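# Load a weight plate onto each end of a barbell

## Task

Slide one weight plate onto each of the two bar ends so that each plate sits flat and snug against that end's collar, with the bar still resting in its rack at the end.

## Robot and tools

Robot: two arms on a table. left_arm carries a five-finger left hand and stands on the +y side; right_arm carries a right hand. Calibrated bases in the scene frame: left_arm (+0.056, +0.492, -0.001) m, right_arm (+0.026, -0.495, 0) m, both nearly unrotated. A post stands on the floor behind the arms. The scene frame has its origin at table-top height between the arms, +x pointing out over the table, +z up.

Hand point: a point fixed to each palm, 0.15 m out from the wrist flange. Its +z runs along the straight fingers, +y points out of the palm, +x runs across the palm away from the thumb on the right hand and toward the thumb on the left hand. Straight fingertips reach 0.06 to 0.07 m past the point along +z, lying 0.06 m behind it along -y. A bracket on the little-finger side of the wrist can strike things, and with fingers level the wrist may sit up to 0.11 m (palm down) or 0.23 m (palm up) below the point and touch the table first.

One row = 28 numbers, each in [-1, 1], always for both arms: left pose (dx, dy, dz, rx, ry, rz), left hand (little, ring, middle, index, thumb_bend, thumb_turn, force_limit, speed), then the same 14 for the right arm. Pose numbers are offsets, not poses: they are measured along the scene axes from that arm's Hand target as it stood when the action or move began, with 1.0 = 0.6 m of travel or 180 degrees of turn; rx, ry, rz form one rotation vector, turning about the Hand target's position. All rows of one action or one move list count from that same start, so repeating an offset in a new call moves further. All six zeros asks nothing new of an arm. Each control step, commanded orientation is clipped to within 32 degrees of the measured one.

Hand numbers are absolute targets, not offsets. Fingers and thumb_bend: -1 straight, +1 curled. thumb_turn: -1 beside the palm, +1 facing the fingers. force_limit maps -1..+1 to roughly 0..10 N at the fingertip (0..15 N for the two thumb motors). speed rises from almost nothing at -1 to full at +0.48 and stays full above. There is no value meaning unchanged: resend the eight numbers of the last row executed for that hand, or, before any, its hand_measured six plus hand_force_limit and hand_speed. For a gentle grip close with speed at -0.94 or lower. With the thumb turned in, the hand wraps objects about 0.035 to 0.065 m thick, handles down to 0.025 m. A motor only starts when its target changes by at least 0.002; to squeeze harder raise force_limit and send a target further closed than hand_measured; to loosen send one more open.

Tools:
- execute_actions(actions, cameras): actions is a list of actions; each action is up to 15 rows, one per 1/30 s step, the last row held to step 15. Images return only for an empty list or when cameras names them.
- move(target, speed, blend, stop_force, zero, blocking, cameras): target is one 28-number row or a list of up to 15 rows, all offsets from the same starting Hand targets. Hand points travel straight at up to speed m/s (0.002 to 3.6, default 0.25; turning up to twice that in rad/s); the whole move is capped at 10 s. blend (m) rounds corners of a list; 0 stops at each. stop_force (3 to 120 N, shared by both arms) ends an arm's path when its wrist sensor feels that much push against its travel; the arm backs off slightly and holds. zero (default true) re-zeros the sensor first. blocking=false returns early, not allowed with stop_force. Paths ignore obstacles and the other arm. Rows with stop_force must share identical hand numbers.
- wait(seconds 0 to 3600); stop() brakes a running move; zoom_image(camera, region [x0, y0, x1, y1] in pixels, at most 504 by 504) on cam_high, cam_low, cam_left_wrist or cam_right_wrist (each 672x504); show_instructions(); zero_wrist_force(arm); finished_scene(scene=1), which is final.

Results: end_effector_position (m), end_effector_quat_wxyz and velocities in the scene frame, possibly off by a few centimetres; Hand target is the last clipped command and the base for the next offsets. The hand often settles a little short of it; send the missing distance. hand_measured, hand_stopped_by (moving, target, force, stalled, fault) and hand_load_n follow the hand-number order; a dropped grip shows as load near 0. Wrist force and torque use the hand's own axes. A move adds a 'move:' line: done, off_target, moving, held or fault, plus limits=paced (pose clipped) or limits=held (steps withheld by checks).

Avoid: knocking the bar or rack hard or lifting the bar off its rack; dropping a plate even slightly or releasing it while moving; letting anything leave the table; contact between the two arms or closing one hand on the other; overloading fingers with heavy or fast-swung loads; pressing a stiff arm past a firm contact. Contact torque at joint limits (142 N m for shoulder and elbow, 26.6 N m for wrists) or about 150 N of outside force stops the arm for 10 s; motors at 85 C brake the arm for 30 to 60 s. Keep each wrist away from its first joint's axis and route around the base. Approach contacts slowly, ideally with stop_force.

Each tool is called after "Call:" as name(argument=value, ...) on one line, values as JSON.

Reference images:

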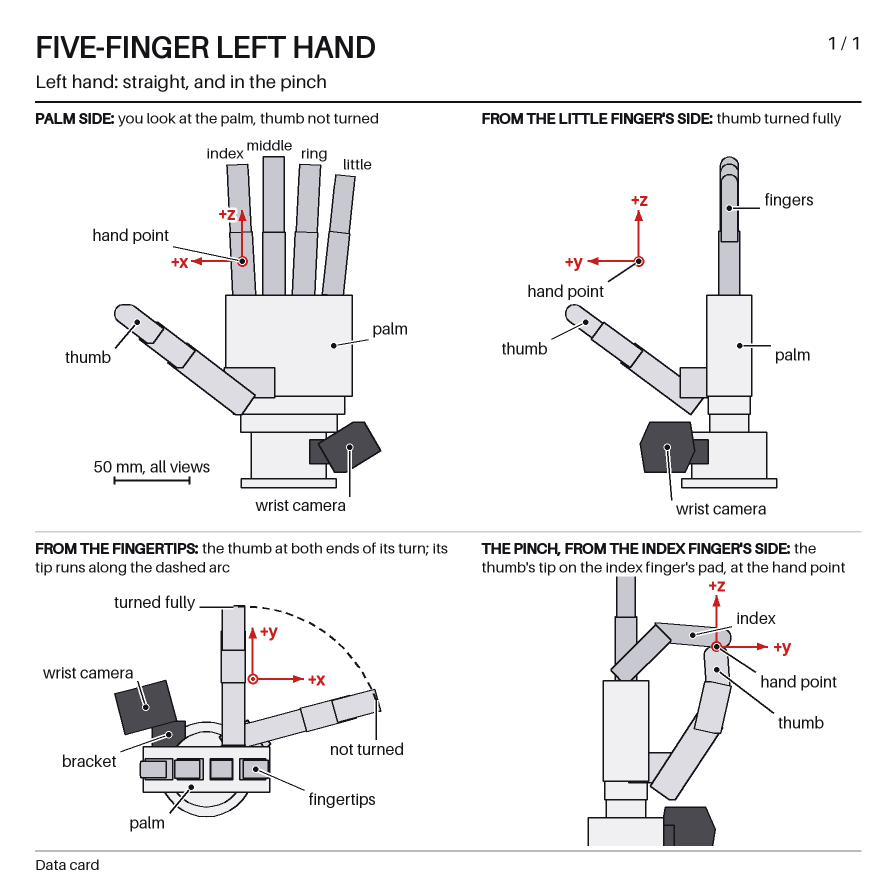

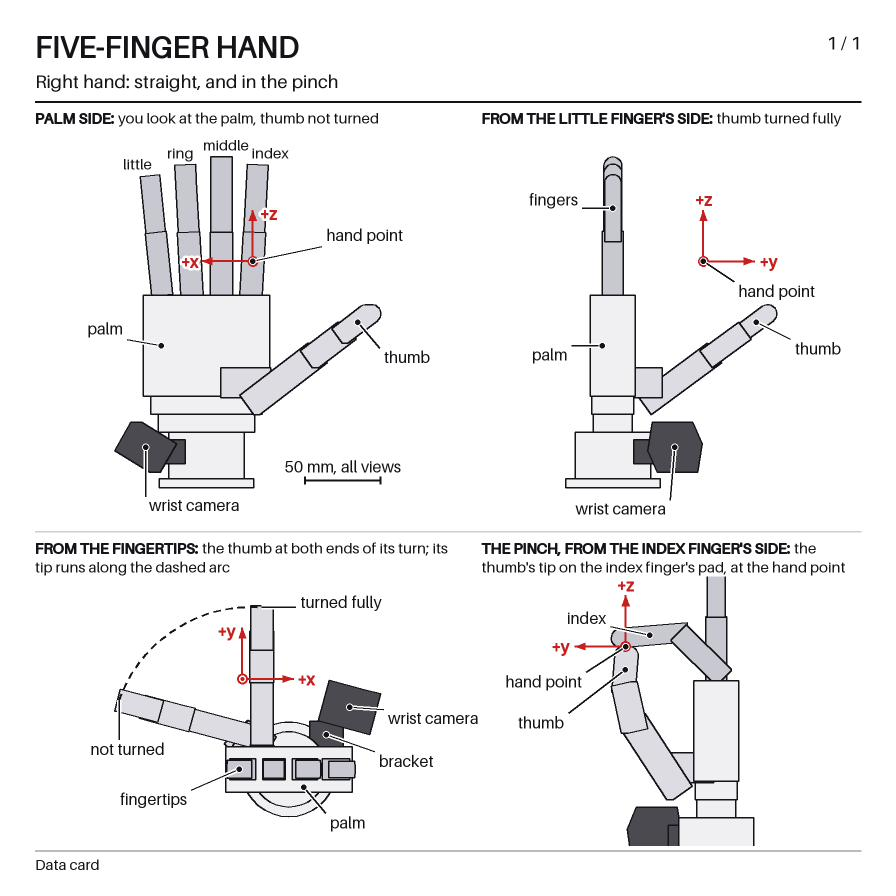

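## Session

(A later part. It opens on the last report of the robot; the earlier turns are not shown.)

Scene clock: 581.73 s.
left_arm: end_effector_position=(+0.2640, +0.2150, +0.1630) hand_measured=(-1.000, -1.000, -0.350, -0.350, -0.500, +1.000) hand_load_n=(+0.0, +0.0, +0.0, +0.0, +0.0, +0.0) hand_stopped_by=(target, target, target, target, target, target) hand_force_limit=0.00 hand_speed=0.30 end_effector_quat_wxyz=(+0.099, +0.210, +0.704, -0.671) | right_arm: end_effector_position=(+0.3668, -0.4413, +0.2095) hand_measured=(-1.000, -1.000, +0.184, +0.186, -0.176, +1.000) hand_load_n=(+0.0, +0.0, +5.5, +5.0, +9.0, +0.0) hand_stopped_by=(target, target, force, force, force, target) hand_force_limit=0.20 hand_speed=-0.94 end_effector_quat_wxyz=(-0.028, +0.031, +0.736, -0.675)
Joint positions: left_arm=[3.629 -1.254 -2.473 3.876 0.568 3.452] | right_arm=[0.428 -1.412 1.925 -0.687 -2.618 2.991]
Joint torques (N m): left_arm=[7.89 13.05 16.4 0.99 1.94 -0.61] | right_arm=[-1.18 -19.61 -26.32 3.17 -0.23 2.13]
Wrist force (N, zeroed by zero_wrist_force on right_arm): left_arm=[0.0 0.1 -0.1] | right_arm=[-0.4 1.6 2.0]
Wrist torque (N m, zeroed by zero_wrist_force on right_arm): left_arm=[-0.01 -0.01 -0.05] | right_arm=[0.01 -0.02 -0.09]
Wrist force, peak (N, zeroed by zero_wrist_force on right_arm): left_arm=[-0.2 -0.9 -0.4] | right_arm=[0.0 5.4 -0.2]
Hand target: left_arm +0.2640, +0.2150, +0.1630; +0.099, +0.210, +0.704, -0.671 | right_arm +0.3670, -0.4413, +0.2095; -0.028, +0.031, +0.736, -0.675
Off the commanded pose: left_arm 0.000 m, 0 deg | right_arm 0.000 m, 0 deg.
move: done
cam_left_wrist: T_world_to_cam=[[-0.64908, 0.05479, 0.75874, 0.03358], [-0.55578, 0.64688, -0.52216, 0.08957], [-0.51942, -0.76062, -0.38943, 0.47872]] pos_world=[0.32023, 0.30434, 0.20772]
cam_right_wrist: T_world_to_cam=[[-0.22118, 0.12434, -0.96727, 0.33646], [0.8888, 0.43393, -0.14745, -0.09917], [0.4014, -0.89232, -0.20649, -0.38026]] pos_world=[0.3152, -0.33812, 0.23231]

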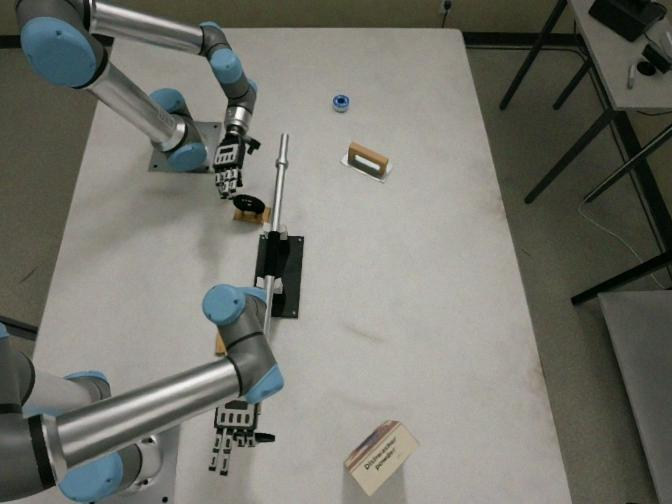

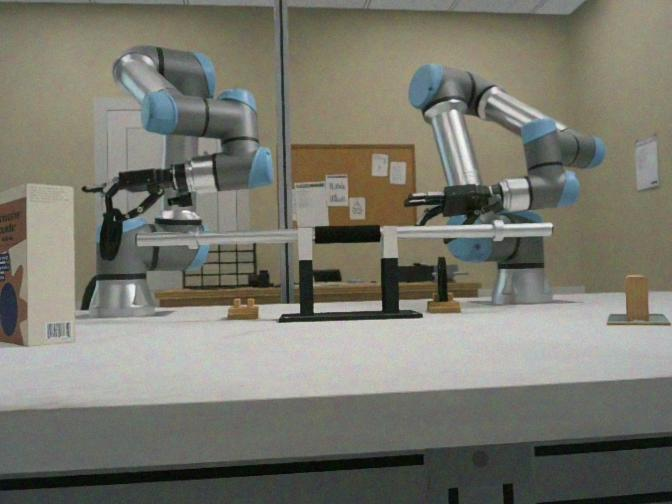

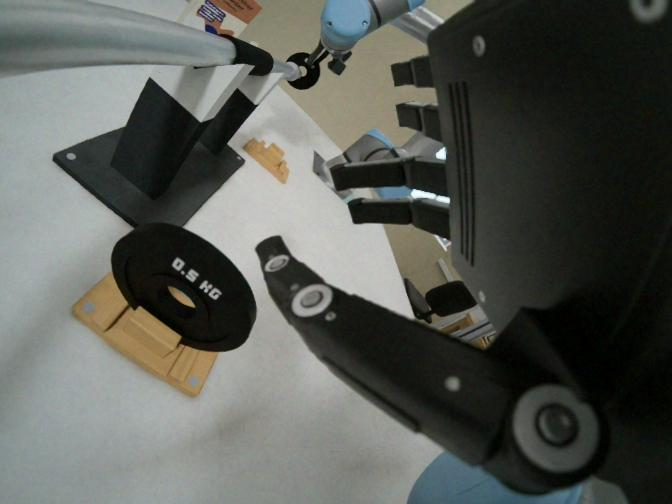

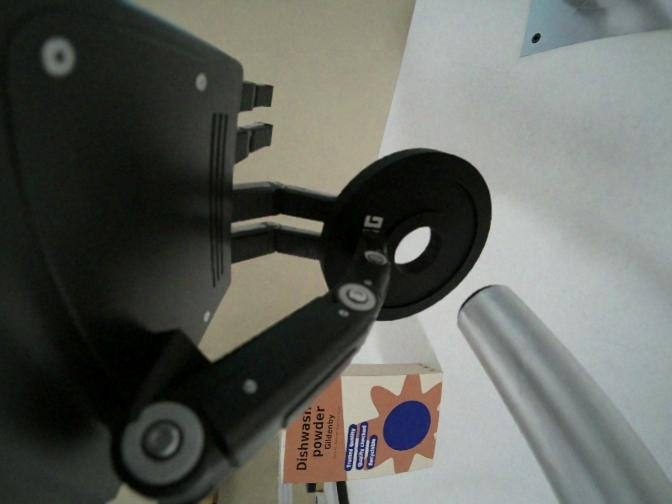

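Call:
move(target=[0.0083, 0.0025, -0.0633, 0, 0, 0, -1, -1, -0.35, -0.35, -0.5, 1, 0, 0.3, 0, 0.0333, -0.0172, 0.0481, -0.0041, 0, -1, -1, 0.5, 0.5, 0.3, 1, 0.2, -0.94], speed=0.05, cameras=["all"])

Call:
zoom_image(camera="cam_low", region=[90, 195, 170, 275])

Call:
zoom_image(camera="cam_right_wrist", region=[310, 130, 530, 340])

Call:
zoom_image(camera="cam_left_wrist", region=[60, 130, 380, 380])

Call:
zoom_image(camera="cam_low", region=[400, 200, 500, 330])

Scene clock: 641.57 s.
left_arm: end_effector_position=(+0.2689, +0.2165, +0.1250) hand_measured=(-1.000, -1.000, -0.350, -0.350, -0.500, +1.000) hand_load_n=(+0.0, +0.0, +0.0, +0.0, +0.0, +0.0) hand_stopped_by=(target, target, target, target, target, target) hand_force_limit=0.00 hand_speed=0.30 end_effector_quat_wxyz=(+0.099, +0.210, +0.704, -0.671) | right_arm: end_effector_position=(+0.3668, -0.4213, +0.1992) hand_measured=(-1.000, -1.000, +0.184, +0.186, -0.176, +1.000) hand_load_n=(+0.0, +0.0, +5.5, +4.5, +10.0, +0.0) hand_stopped_by=(target, target, force, force, force, target) hand_force_limit=0.20 hand_speed=-0.94 end_effector_quat_wxyz=(-0.026, +0.033, +0.785, -0.617)
Joint positions: left_arm=[3.626 -1.364 -2.526 4.039 0.565 3.451] | right_arm=[0.439 -1.485 1.959 -0.923 -2.567 2.757]
Joint torques (N m): left_arm=[-5.31 15.04 18.29 -2.19 -1.83 -1.58] | right_arm=[3.2 -12.54 -24.88 2.17 -3.45 2.26]
Wrist force (N, zeroed by zero_wrist_force on right_arm): left_arm=[-0.2 0.2 0.2] | right_arm=[0.5 1.1 2.7]
Wrist torque (N m, zeroed by zero_wrist_force on right_arm): left_arm=[0.01 0.02 0.04] | right_arm=[-0.04 -0.15 -0.05]
Wrist force, peak (N, zeroed by zero_wrist_force on right_arm): left_arm=[-0.7 0.0 0.1] | right_arm=[0.6 1.5 3.1]
Hand target: left_arm +0.2689, +0.2165, +0.1251; +0.099, +0.210, +0.704, -0.671 | right_arm +0.3670, -0.4213, +0.1992; -0.026, +0.033, +0.785, -0.618
Off the commanded pose: left_arm 0.000 m, 0 deg | right_arm 0.000 m, 0 deg.
move: done
cam_left_wrist: T_world_to_cam=[[-0.64879, 0.05492, 0.75899, 0.06541], [-0.55593, 0.64686, -0.52202, 0.07146], [-0.51963, -0.76063, -0.38914, 0.46758]] pos_world=[0.32513, 0.30584, 0.16962]
cam_right_wrist: T_world_to_cam=[[-0.20876, 0.26882, -0.94029, 0.37496], [0.89022, 0.45028, -0.06891, -0.11858], [0.40487, -0.85146, -0.33331, -0.3233]] pos_world=[0.31473, -0.32268, 0.23664]

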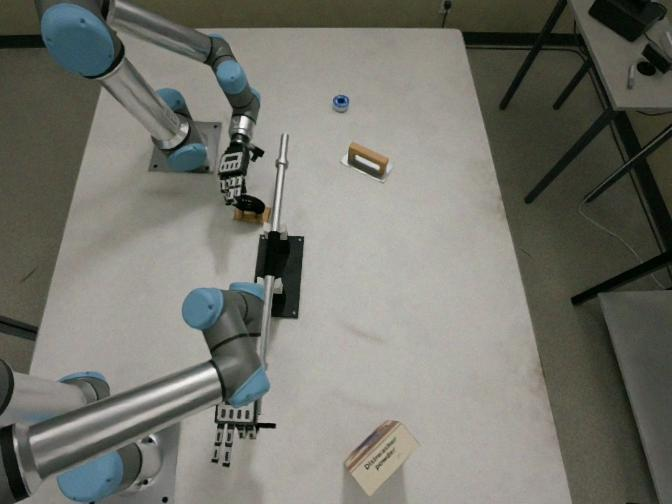

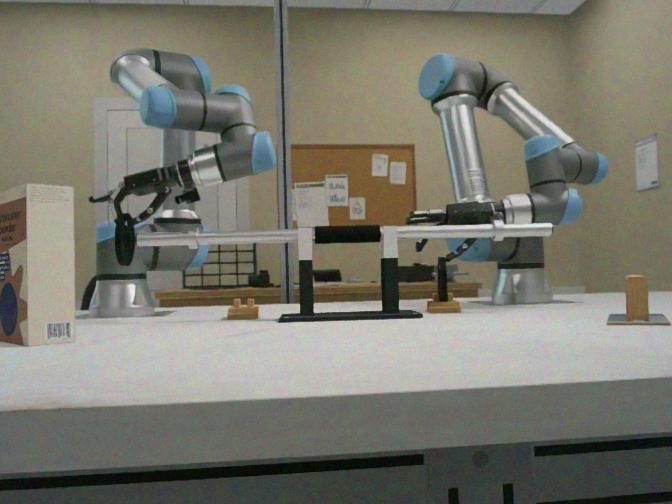

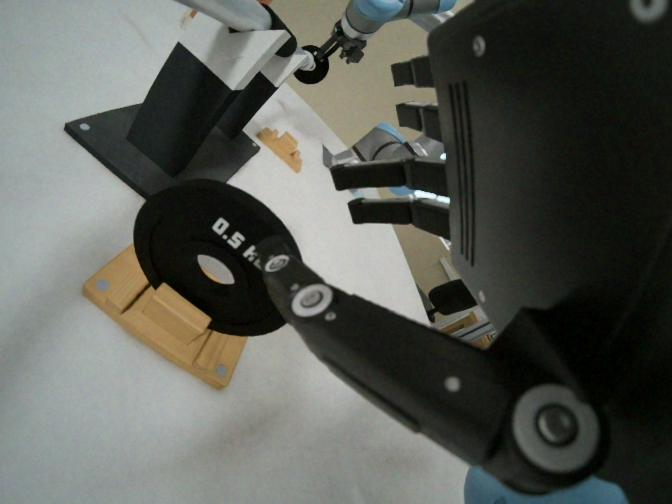

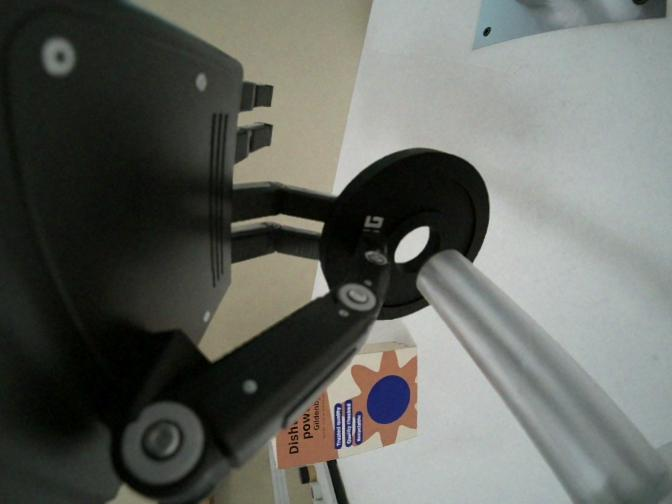

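Scaled by 6.300.

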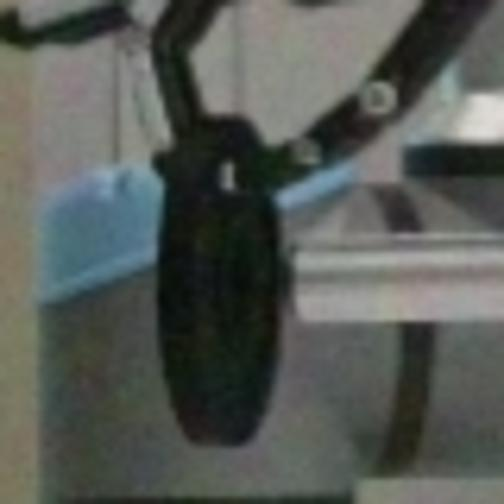

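Scaled by 2.291 from the camera's image (finer frame: 960x720).

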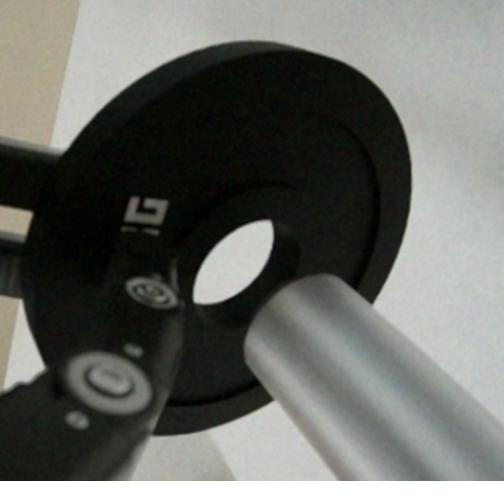

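Scaled by 1.575 from the camera's image (finer frame: 960x720).

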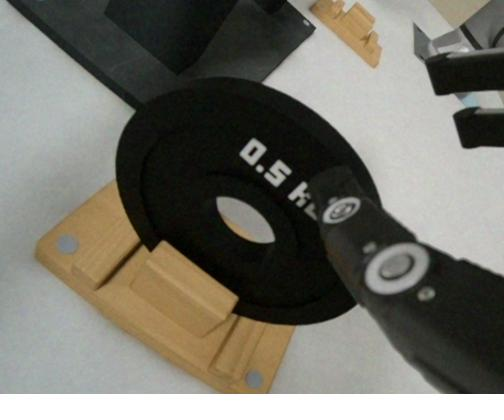

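Scaled by 3.877.

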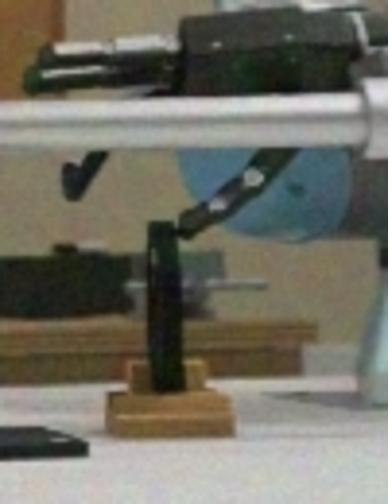

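Call:
zoom_image(camera="cam_low", region=[405, 205, 475, 275])

Call:
move(target=[0, 0, 0, 0, 0, 0, -1, -1, -0.35, -0.35, -0.5, 1, 0, 0.3, 0.002, 0.0212, 0, 0.0111, -0.0009, 0, -1, -1, 0.5, 0.5, 0.3, 1, 0.2, -0.94], speed=0.03, cameras=["cam_low", "cam_right_wrist", "cam_high"])

Call:
zoom_image(camera="cam_right_wrist", region=[350, 190, 490, 320])

Call:
zoom_image(camera="cam_low", region=[90, 195, 170, 275])

Scaled by 7.200.

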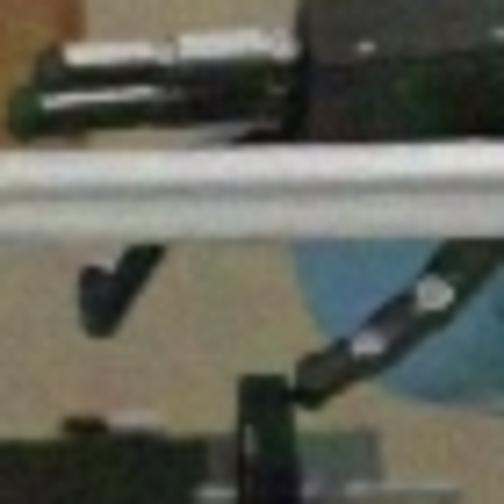

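Scene clock: 687.90 s.
left_arm: end_effector_position=(+0.2689, +0.2165, +0.1251) hand_measured=(-1.000, -1.000, -0.350, -0.350, -0.500, +1.000) hand_load_n=(+0.0, +0.0, +0.0, -0.5, +0.0, +0.0) hand_stopped_by=(target, target, target, target, target, target) hand_force_limit=0.00 hand_speed=0.30 end_effector_quat_wxyz=(+0.099, +0.210, +0.704, -0.671) | right_arm: end_effector_position=(+0.3682, -0.4084, +0.1992) hand_measured=(-1.000, -1.000, +0.184, +0.186, -0.176, +1.000) hand_load_n=(+0.0, +0.0, +5.5, +4.0, +10.0, +0.0) hand_stopped_by=(target, target, force, force, force, target) hand_force_limit=0.20 hand_speed=-0.94 end_effector_quat_wxyz=(-0.025, +0.033, +0.796, -0.603) end_effector_velocity=(+0.000, -0.001, +0.001) end_effector_angular_velocity=(-0.005, +0.000, +0.001)
Joint positions: left_arm=[3.626 -1.363 -2.526 4.039 0.565 3.451] | right_arm=[0.456 -1.485 1.943 -0.954 -2.538 2.723]
Joint velocities: left_arm=[within noise] | right_arm=[0 0 0.001 0.006 -0.004 0.006]
Joint torques (N m): left_arm=[3.8 14.54 19.17 0.3 1.12 -0.46] | right_arm=[-4.3 -33.59 -12.94 2.34 -3.13 1.88]
Wrist force (N, zeroed by zero_wrist_force on right_arm): left_arm=[-0.4 0.2 0.1] | right_arm=[0.3 1.7 3.2]
Wrist torque (N m, zeroed by zero_wrist_force on right_arm): left_arm=[0.01 0.04 0.03] | right_arm=[0.06 -0.11 0.04]
Wrist force, peak (N, zeroed by zero_wrist_force on right_arm): left_arm=[-0.1 0.5 0.0] | right_arm=[0.3 1.6 3.3]
Hand target: left_arm +0.2689, +0.2165, +0.1251; +0.099, +0.210, +0.704, -0.671 | right_arm +0.3682, -0.4086, +0.1992; -0.025, +0.033, +0.796, -0.604
Off the commanded pose: left_arm 0.000 m, 0 deg | right_arm 0.000 m, 0 deg.
move: done
cam_right_wrist: T_world_to_cam=[[-0.20599, 0.30181, -0.93085, 0.38243], [0.89037, 0.45245, -0.05033, -0.12852], [0.40597, -0.83917, -0.36192, -0.30258]] pos_world=[0.31604, -0.31119, 0.24]
Images, in order (width x height): cam_high 672x504, cam_low 672x504, cam_right_wrist 672x504.

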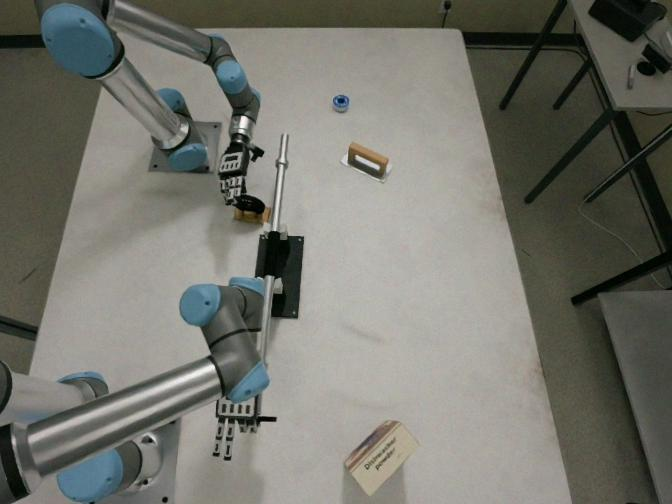

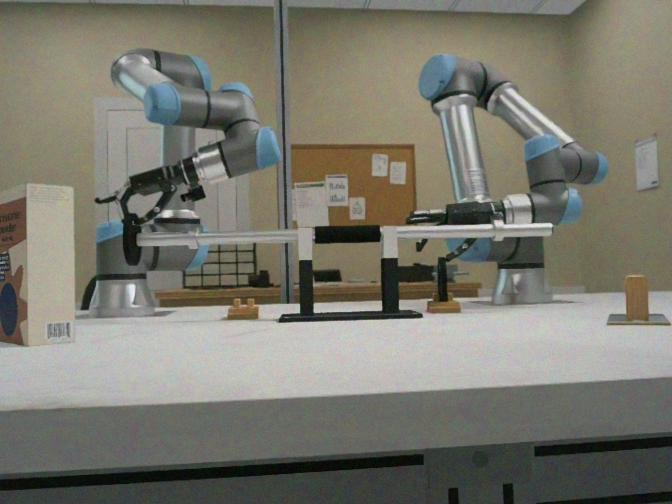

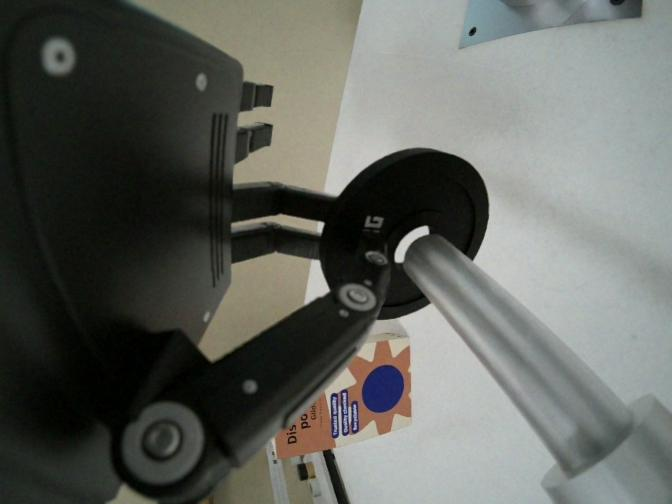

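Scaled by 3.600 from the camera's image (finer frame: 960x720).

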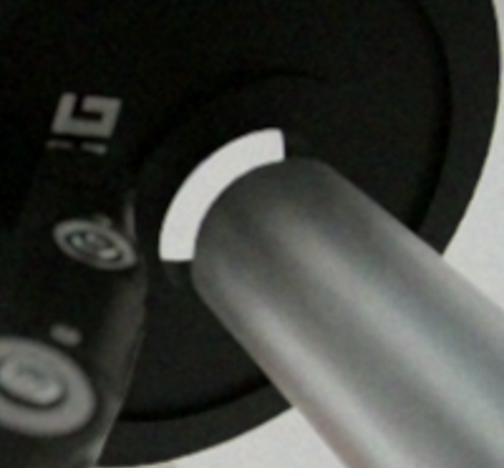

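Scaled by 6.300.

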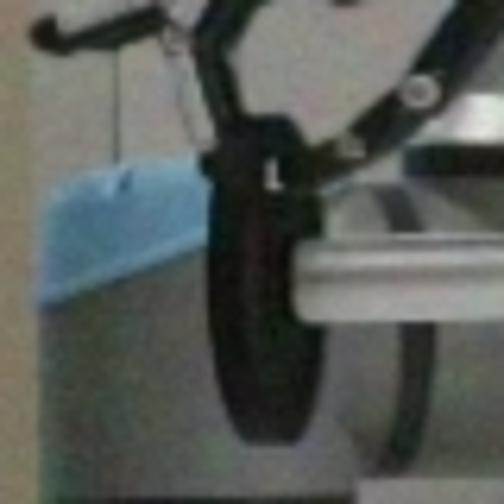

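Call:
move(target=[0, 0, 0, 0, 0, 0, -1, -1, -0.35, -0.35, -0.5, 1, 0, 0.3, 0.0024, 0.0282, 0, 0, 0, 0, -1, -1, 0.5, 0.5, 0.3, 1, 0.2, -0.94], speed=0.012, stop_force=4, cameras=["cam_low", "cam_right_wrist"])

Call:
zoom_image(camera="cam_right_wrist", region=[350, 190, 490, 320])

Call:
zoom_image(camera="cam_low", region=[90, 195, 170, 275])

Scene clock: 713.67 s.
left_arm: end_effector_position=(+0.2689, +0.2165, +0.1251) hand_measured=(-1.000, -1.000, -0.350, -0.350, -0.500, +1.000) hand_load_n=(-0.5, +0.0, +0.0, +0.0, +0.0, +0.0) hand_stopped_by=(target, target, target, target, target, target) hand_force_limit=0.00 hand_speed=0.30 end_effector_quat_wxyz=(+0.099, +0.210, +0.704, -0.671) | right_arm: end_effector_position=(+0.3696, -0.3917, +0.1992) hand_measured=(-1.000, -1.000, +0.184, +0.186, -0.176, +1.000) hand_load_n=(+0.0, +0.0, +5.5, +4.0, +9.5, +0.5) hand_stopped_by=(target, target, force, force, force, target) hand_force_limit=0.20 hand_speed=-0.94 end_effector_quat_wxyz=(-0.025, +0.033, +0.796, -0.604)
Joint positions: left_arm=[3.626 -1.363 -2.526 4.039 0.565 3.451] | right_arm=[0.489 -1.452 1.903 -0.925 -2.51 2.749]
Joint torques (N m): left_arm=[4.27 13.8 18.8 -1.98 1.14 0.9] | right_arm=[-6.43 -35.44 -12.35 -2.18 -3.74 -1.73]
Wrist force (N, zeroed by zero_wrist_force on right_arm): left_arm=[-0.2 0.2 0.2] | right_arm=[0.3 1.4 3.4]
Wrist torque (N m, zeroed by zero_wrist_force on right_arm): left_arm=[0.01 0.01 0.04] | right_arm=[0.00 -0.12 -0.04]
Wrist force, peak (N, zeroed by zero_wrist_force on right_arm): left_arm=[-0.3 0.4 0.2] | right_arm=[0.4 1.3 3.6]
Hand target: left_arm +0.2689, +0.2165, +0.1251; +0.099, +0.210, +0.704, -0.671 | right_arm +0.3696, -0.3917, +0.1992; -0.025, +0.033, +0.796, -0.604
Off the commanded pose: left_arm 0.000 m, 0 deg | right_arm 0.000 m, 0 deg.
move: done
cam_right_wrist: T_world_to_cam=[[-0.20621, 0.30137, -0.93094, 0.37755], [0.89031, 0.45251, -0.05072, -0.1372], [0.40598, -0.83929, -0.36163, -0.28928]] pos_world=[0.31744, -0.29449, 0.2399]

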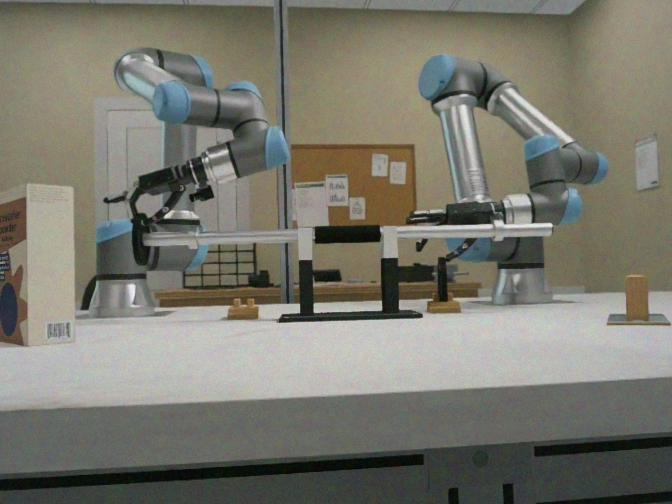

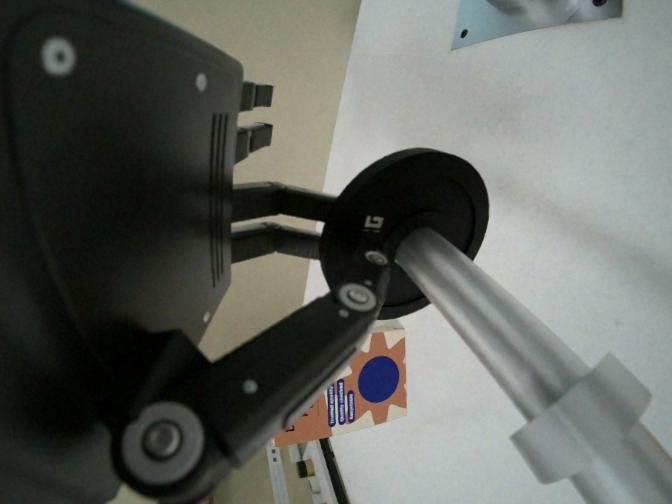

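Scaled by 3.600 from the camera's image (finer frame: 960x720).

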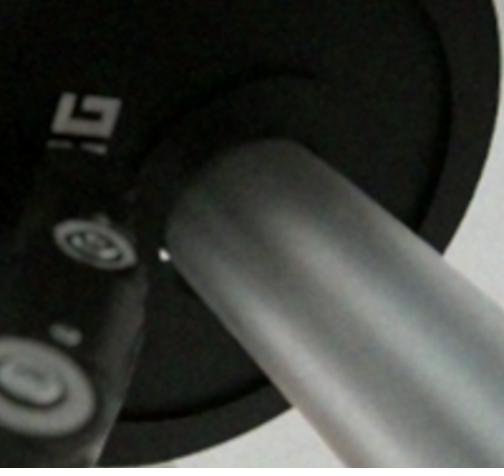

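Scaled by 6.300.

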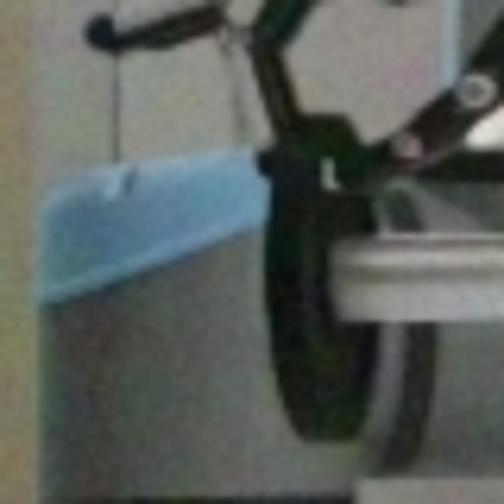

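Call:
move(target=[0, 0, 0, 0, 0, 0, -1, -1, -0.35, -0.35, -0.5, 1, 0, 0.3, 0.0056, 0.0664, 0, 0, 0, 0, -1, -1, 0.5, 0.5, 0.3, 1, 0.2, -0.94], speed=0.02, stop_force=4, cameras=["cam_low", "cam_right_wrist"])

Call:
zoom_image(camera="cam_right_wrist", region=[350, 190, 490, 320])

Call:
zoom_image(camera="cam_low", region=[120, 195, 210, 275])

Scene clock: 723.73 s.
left_arm: end_effector_position=(+0.2689, +0.2165, +0.1251) hand_measured=(-1.000, -1.000, -0.350, -0.350, -0.500, +1.000) hand_load_n=(+0.0, +0.0, +0.0, +0.0, +0.0, +0.0) hand_stopped_by=(target, target, target, target, target, target) hand_force_limit=0.00 hand_speed=0.30 end_effector_quat_wxyz=(+0.099, +0.210, +0.704, -0.671) | right_arm: end_effector_position=(+0.3730, -0.3518, +0.1992) hand_measured=(-1.000, -1.000, +0.184, +0.186, -0.176, +1.000) hand_load_n=(+0.0, +0.0, +5.5, +4.0, +9.5, +0.0) hand_stopped_by=(target, target, force, force, force, target) hand_force_limit=0.20 hand_speed=-0.94 end_effector_quat_wxyz=(-0.025, +0.033, +0.796, -0.604)
Joint positions: left_arm=[3.626 -1.363 -2.526 4.039 0.565 3.451] | right_arm=[0.559 -1.374 1.805 -0.866 -2.446 2.799]
Joint torques (N m): left_arm=[4.23 12.39 18.58 -1.95 1.03 1] | right_arm=[-6.32 -39.23 -11.77 -1.83 -3.27 -1.61]
Wrist force (N, zeroed by zero_wrist_force on right_arm): left_arm=[0.1 0.2 -0.1] | right_arm=[0.7 1.5 2.7]
Wrist torque (N m, zeroed by zero_wrist_force on right_arm): left_arm=[0.04 -0.04 0.05] | right_arm=[0.08 -0.19 -0.03]
Wrist force, peak (N, zeroed by zero_wrist_force on right_arm): left_arm=[-0.5 0.2 0.2] | right_arm=[0.1 1.6 3.5]
Hand target: left_arm +0.2689, +0.2165, +0.1251; +0.099, +0.210, +0.704, -0.671 | right_arm +0.3730, -0.3518, +0.1992; -0.025, +0.033, +0.796, -0.604
Off the commanded pose: left_arm 0.000 m, 0 deg | right_arm 0.000 m, 0 deg.
move: done
cam_right_wrist: T_world_to_cam=[[-0.20621, 0.30137, -0.93094, 0.3662], [0.89031, 0.45251, -0.05072, -0.15819], [0.40598, -0.83929, -0.36163, -0.25713]] pos_world=[0.32074, -0.25459, 0.2399]

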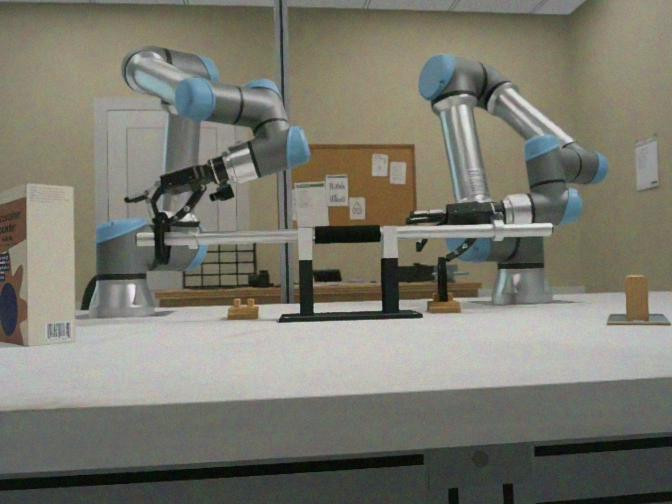

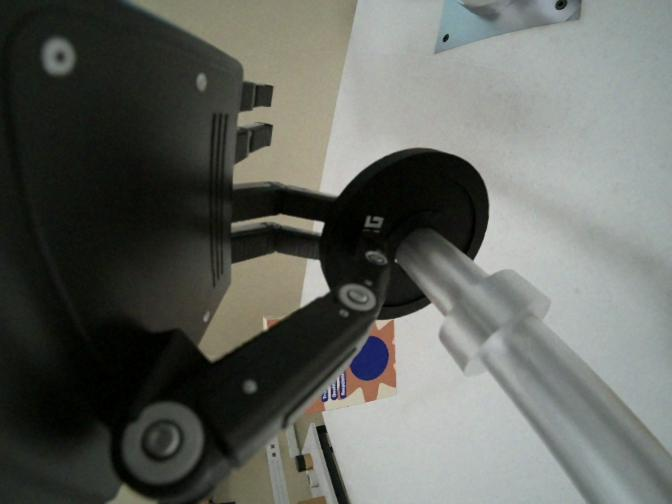

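Scaled by 3.600 from the camera's image (finer frame: 960x720).

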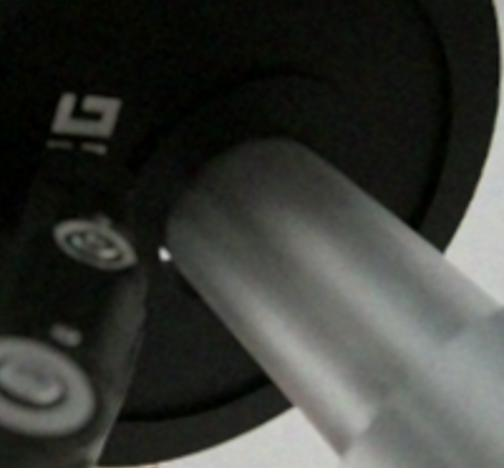

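Scaled by 5.600.

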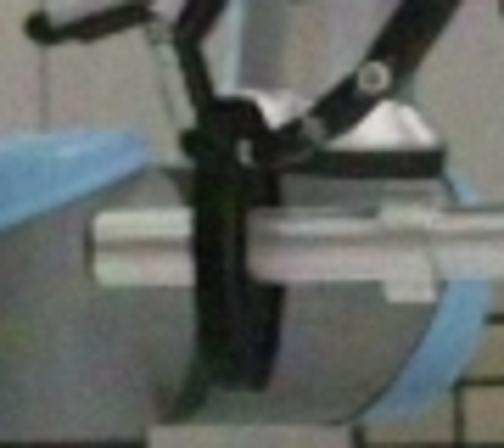

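Call:
move(target=[0, 0, 0, 0, 0, 0, -1, -1, -0.35, -0.35, -0.5, 1, 0, 0.3, 0.0053, 0.0631, 0, 0, 0, 0, -1, -1, 0.5, 0.5, 0.3, 1, 0.2, -0.94], speed=0.02, stop_force=4, cameras=["cam_low", "cam_right_wrist", "cam_left_wrist", "cam_high"])

Call:
zoom_image(camera="cam_right_wrist", region=[350, 190, 490, 320])

Call:
zoom_image(camera="cam_low", region=[120, 195, 210, 275])

Scene clock: 735.70 s.
left_arm: end_effector_position=(+0.2689, +0.2165, +0.1251) hand_measured=(-1.000, -1.000, -0.350, -0.350, -0.500, +1.000) hand_load_n=(+0.0, +0.0, +0.0, +0.0, +0.0, +0.0) hand_stopped_by=(target, target, target, target, target, target) hand_force_limit=0.00 hand_speed=0.30 end_effector_quat_wxyz=(+0.099, +0.210, +0.704, -0.671) | right_arm: end_effector_position=(+0.3761, -0.3140, +0.1992) hand_measured=(-1.000, -1.000, +0.184, +0.186, -0.176, +1.000) hand_load_n=(+0.0, +0.0, +5.5, +4.0, +10.0, +0.0) hand_stopped_by=(target, target, force, force, force, target) hand_force_limit=0.20 hand_speed=-0.94 end_effector_quat_wxyz=(-0.025, +0.033, +0.796, -0.604)
Joint positions: left_arm=[3.626 -1.363 -2.526 4.039 0.565 3.451] | right_arm=[0.618 -1.3 1.708 -0.815 -2.392 2.836]
Joint torques (N m): left_arm=[3.53 9.65 19.37 -1.95 1.06 0.95] | right_arm=[-4.78 -40.28 -10.44 -1.54 -3.38 -1.72]
Wrist force (N, zeroed by zero_wrist_force on right_arm): left_arm=[-0.3 0.1 0.1] | right_arm=[0.6 1.2 2.7]
Wrist torque (N m, zeroed by zero_wrist_force on right_arm): left_arm=[0.00 0.04 0.03] | right_arm=[0.00 -0.17 -0.03]
Wrist force, peak (N, zeroed by zero_wrist_force on right_arm): left_arm=[-0.5 -0.1 0.0] | right_arm=[0.4 0.8 3.5]
Hand target: left_arm +0.2689, +0.2165, +0.1251; +0.099, +0.210, +0.704, -0.671 | right_arm +0.3761, -0.3140, +0.1992; -0.025, +0.033, +0.796, -0.604
Off the commanded pose: left_arm 0.000 m, 0 deg | right_arm 0.000 m, 0 deg.
move: done
cam_left_wrist: T_world_to_cam=[[-0.64908, 0.05479, 0.75874, 0.06551], [-0.55578, 0.64688, -0.52216, 0.07148], [-0.51942, -0.76062, -0.38943, 0.4676]] pos_world=[0.32513, 0.30584, 0.16972]
cam_right_wrist: T_world_to_cam=[[-0.20621, 0.30137, -0.93094, 0.35547], [0.89031, 0.45251, -0.05072, -0.17814], [0.40598, -0.83929, -0.36163, -0.22671]] pos_world=[0.32394, -0.21679, 0.2399]

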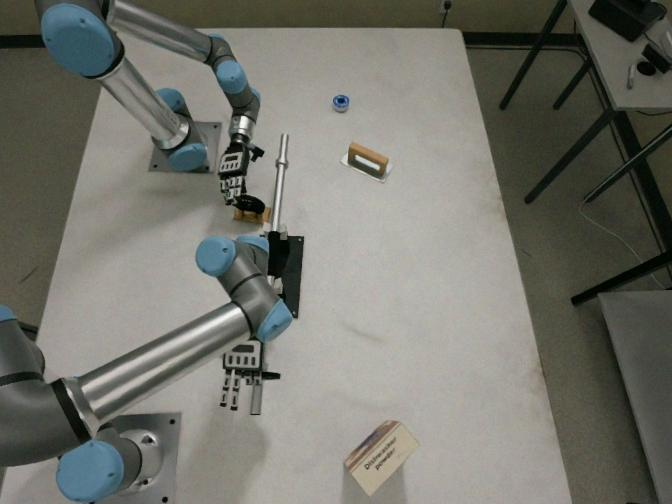

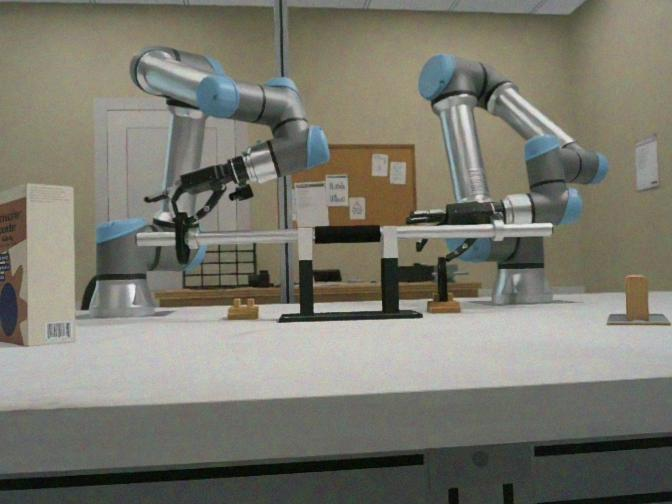

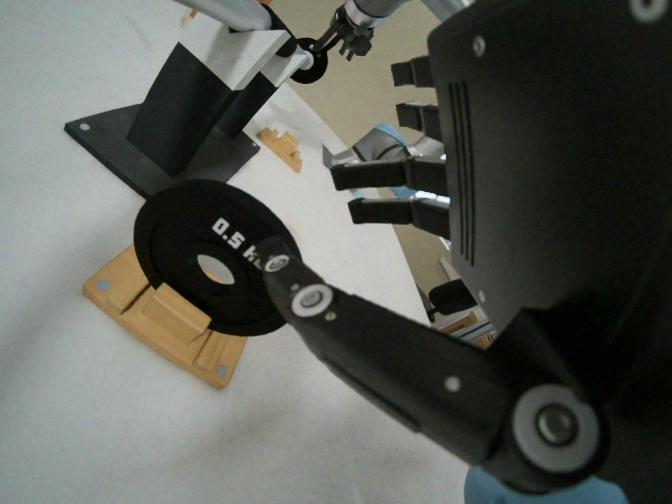

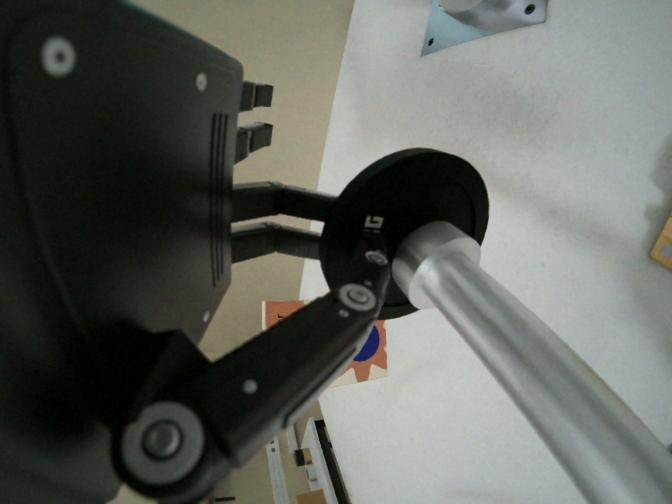

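Scaled by 3.600 from the camera's image (finer frame: 960x720).

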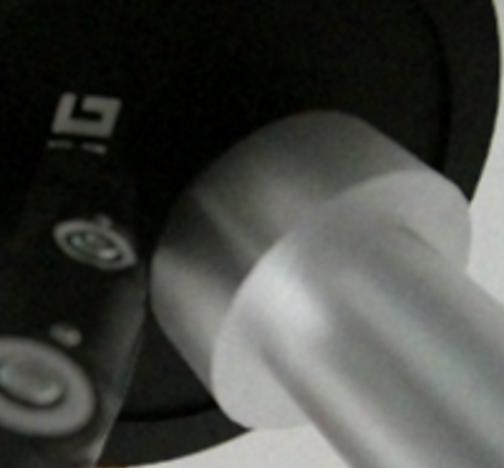

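Scaled by 5.600.

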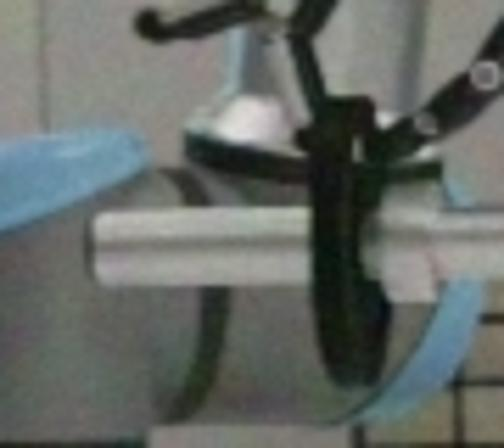

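Call:
move(target=[-0.0015, 0.0042, -0.054, 0, 0, 0, -1, -1, -0.35, -0.35, -0.5, 1, 0, 0.3, 0, 0, 0, 0, 0, 0, -1, -1, 0.5, 0.5, 0.3, 1, 0.2, -0.94], speed=0.05, stop_force=5)

Call:
move(target=[0, 0, 0, 0, 0, 0, -1, -1, 0.15, 0.15, 0.1, 1, -0.6, -0.9, 0, 0, 0, 0, 0, 0, -1, -1, 0.5, 0.5, 0.3, 1, 0.2, -0.94], cameras=["cam_low", "cam_left_wrist"])

Call:
zoom_image(camera="cam_low", region=[400, 200, 500, 330])

Call:
zoom_image(camera="cam_left_wrist", region=[60, 130, 380, 380])

Scene clock: 758.47 s.
left_arm: end_effector_position=(+0.2680, +0.2191, +0.0927) hand_measured=(-1.000, -1.000, -0.350, -0.350, -0.500, +1.000) hand_load_n=(+0.0, +0.0, +0.0, +0.0, +0.0, +0.5) hand_stopped_by=(target, target, target, target, target, target) hand_force_limit=0.00 hand_speed=0.30 end_effector_quat_wxyz=(+0.099, +0.210, +0.704, -0.671) | right_arm: end_effector_position=(+0.3761, -0.3140, +0.1992) hand_measured=(-1.000, -1.000, +0.184, +0.186, -0.176, +1.000) hand_load_n=(+0.0, +0.0, +5.5, +4.0, +10.0, +0.0) hand_stopped_by=(target, target, force, force, force, target) hand_force_limit=0.20 hand_speed=-0.94 end_effector_quat_wxyz=(-0.025, +0.033, +0.796, -0.604)
Joint positions: left_arm=[3.639 -1.46 -2.575 4.182 0.578 3.455] | right_arm=[0.618 -1.3 1.708 -0.815 -2.392 2.836]
Joint torques (N m): left_arm=[-7.23 17 17.53 0.75 -1.82 -0.88] | right_arm=[-6.7 -42.23 -12 -1.73 -3.07 -2.07]
Wrist force (N, zeroed by zero_wrist_force on right_arm): left_arm=[-0.1 0.3 0.2] | right_arm=[0.4 1.5 2.4]
Wrist torque (N m, zeroed by zero_wrist_force on right_arm): left_arm=[0.02 0.00 -0.06] | right_arm=[0.07 -0.14 -0.02]
Wrist force, peak (N, zeroed by zero_wrist_force on right_arm): left_arm=[0.2 0.8 0.1] | right_arm=[0.2 1.4 3.0]
Hand target: left_arm +0.2680, +0.2191, +0.0927; +0.099, +0.210, +0.704, -0.671 | right_arm +0.3761, -0.3140, +0.1992; -0.025, +0.033, +0.796, -0.604
Off the commanded pose: left_arm 0.000 m, 0 deg | right_arm 0.000 m, 0 deg.
move: done

Scene clock: 760.53 s.
left_arm: end_effector_position=(+0.2680, +0.2191, +0.0927) hand_measured=(-1.000, -1.000, +0.148, +0.148, -0.238, +1.000) hand_load_n=(+0.0, +0.0, +3.5, +3.0, +3.0, +0.5) hand_stopped_by=(target, target, force, force, force, target) hand_force_limit=-0.60 hand_speed=-0.90 end_effector_quat_wxyz=(+0.099, +0.210, +0.704, -0.671) | right_arm: end_effector_position=(+0.3761, -0.3140, +0.1992) hand_measured=(-1.000, -1.000, +0.184, +0.186, -0.176, +1.000) hand_load_n=(+0.0, +0.0, +5.5, +4.0, +10.0, +0.5) hand_stopped_by=(target, target, force, force, force, target) hand_force_limit=0.20 hand_speed=-0.94 end_effector_quat_wxyz=(-0.025, +0.033, +0.796, -0.604)
Joint positions: left_arm=[3.639 -1.46 -2.575 4.182 0.578 3.455] | right_arm=[0.618 -1.3 1.708 -0.815 -2.392 2.836]
Joint torques (N m): left_arm=[-6.39 16.33 16.47 0.42 -1.89 -0.84] | right_arm=[-8.45 -41.98 -11.47 -1.63 -3.24 -2.02]
Wrist force (N, zeroed by zero_wrist_force on right_arm): left_arm=[0.1 -0.4 0.0] | right_arm=[0.3 1.3 2.9]
Wrist torque (N m, zeroed by zero_wrist_force on right_arm): left_arm=[-0.01 -0.03 -0.05] | right_arm=[0.00 -0.14 -0.04]
Wrist force, peak (N, zeroed by zero_wrist_force on right_arm): left_arm=[-0.2 -0.7 -0.1] | right_arm=[0.1 1.3 3.1]
Hand target: left_arm +0.2680, +0.2191, +0.0927; +0.099, +0.210, +0.704, -0.671 | right_arm +0.3761, -0.3140, +0.1992; -0.025, +0.033, +0.796, -0.604
Off the commanded pose: left_arm 0.000 m, 0 deg | right_arm 0.000 m, 0 deg.
move: done
cam_left_wrist: T_world_to_cam=[[-0.64908, 0.05479, 0.75874, 0.08937], [-0.55578, 0.64688, -0.52216, 0.05244], [-0.51942, -0.76062, -0.38943, 0.45642]] pos_world=[0.32423, 0.30834, 0.13732]

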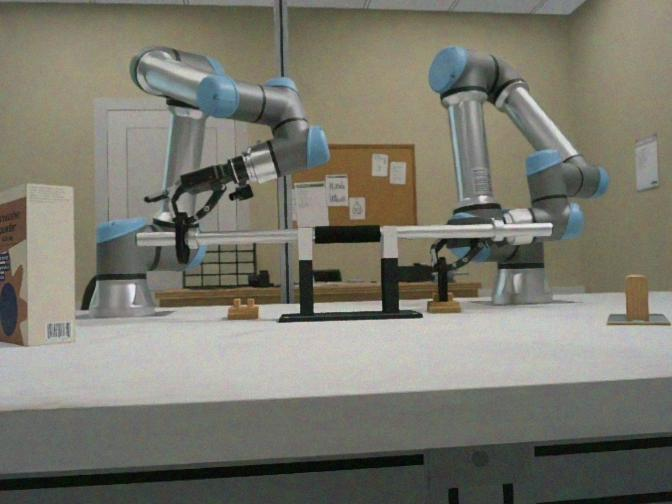

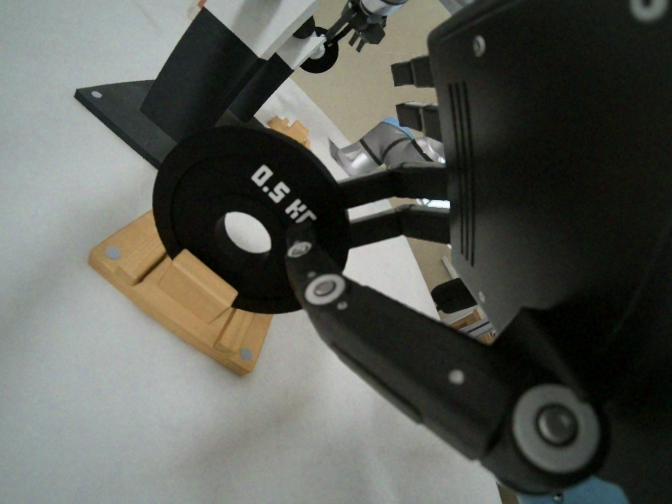

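Scaled by 3.877.

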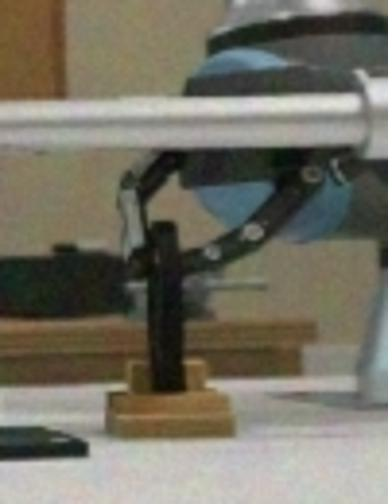

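Scaled by 1.575 from the camera's image (finer frame: 960x720).

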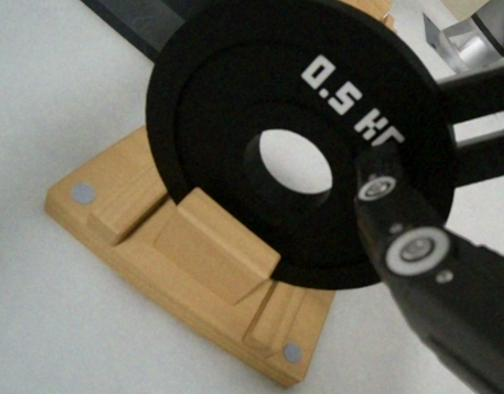

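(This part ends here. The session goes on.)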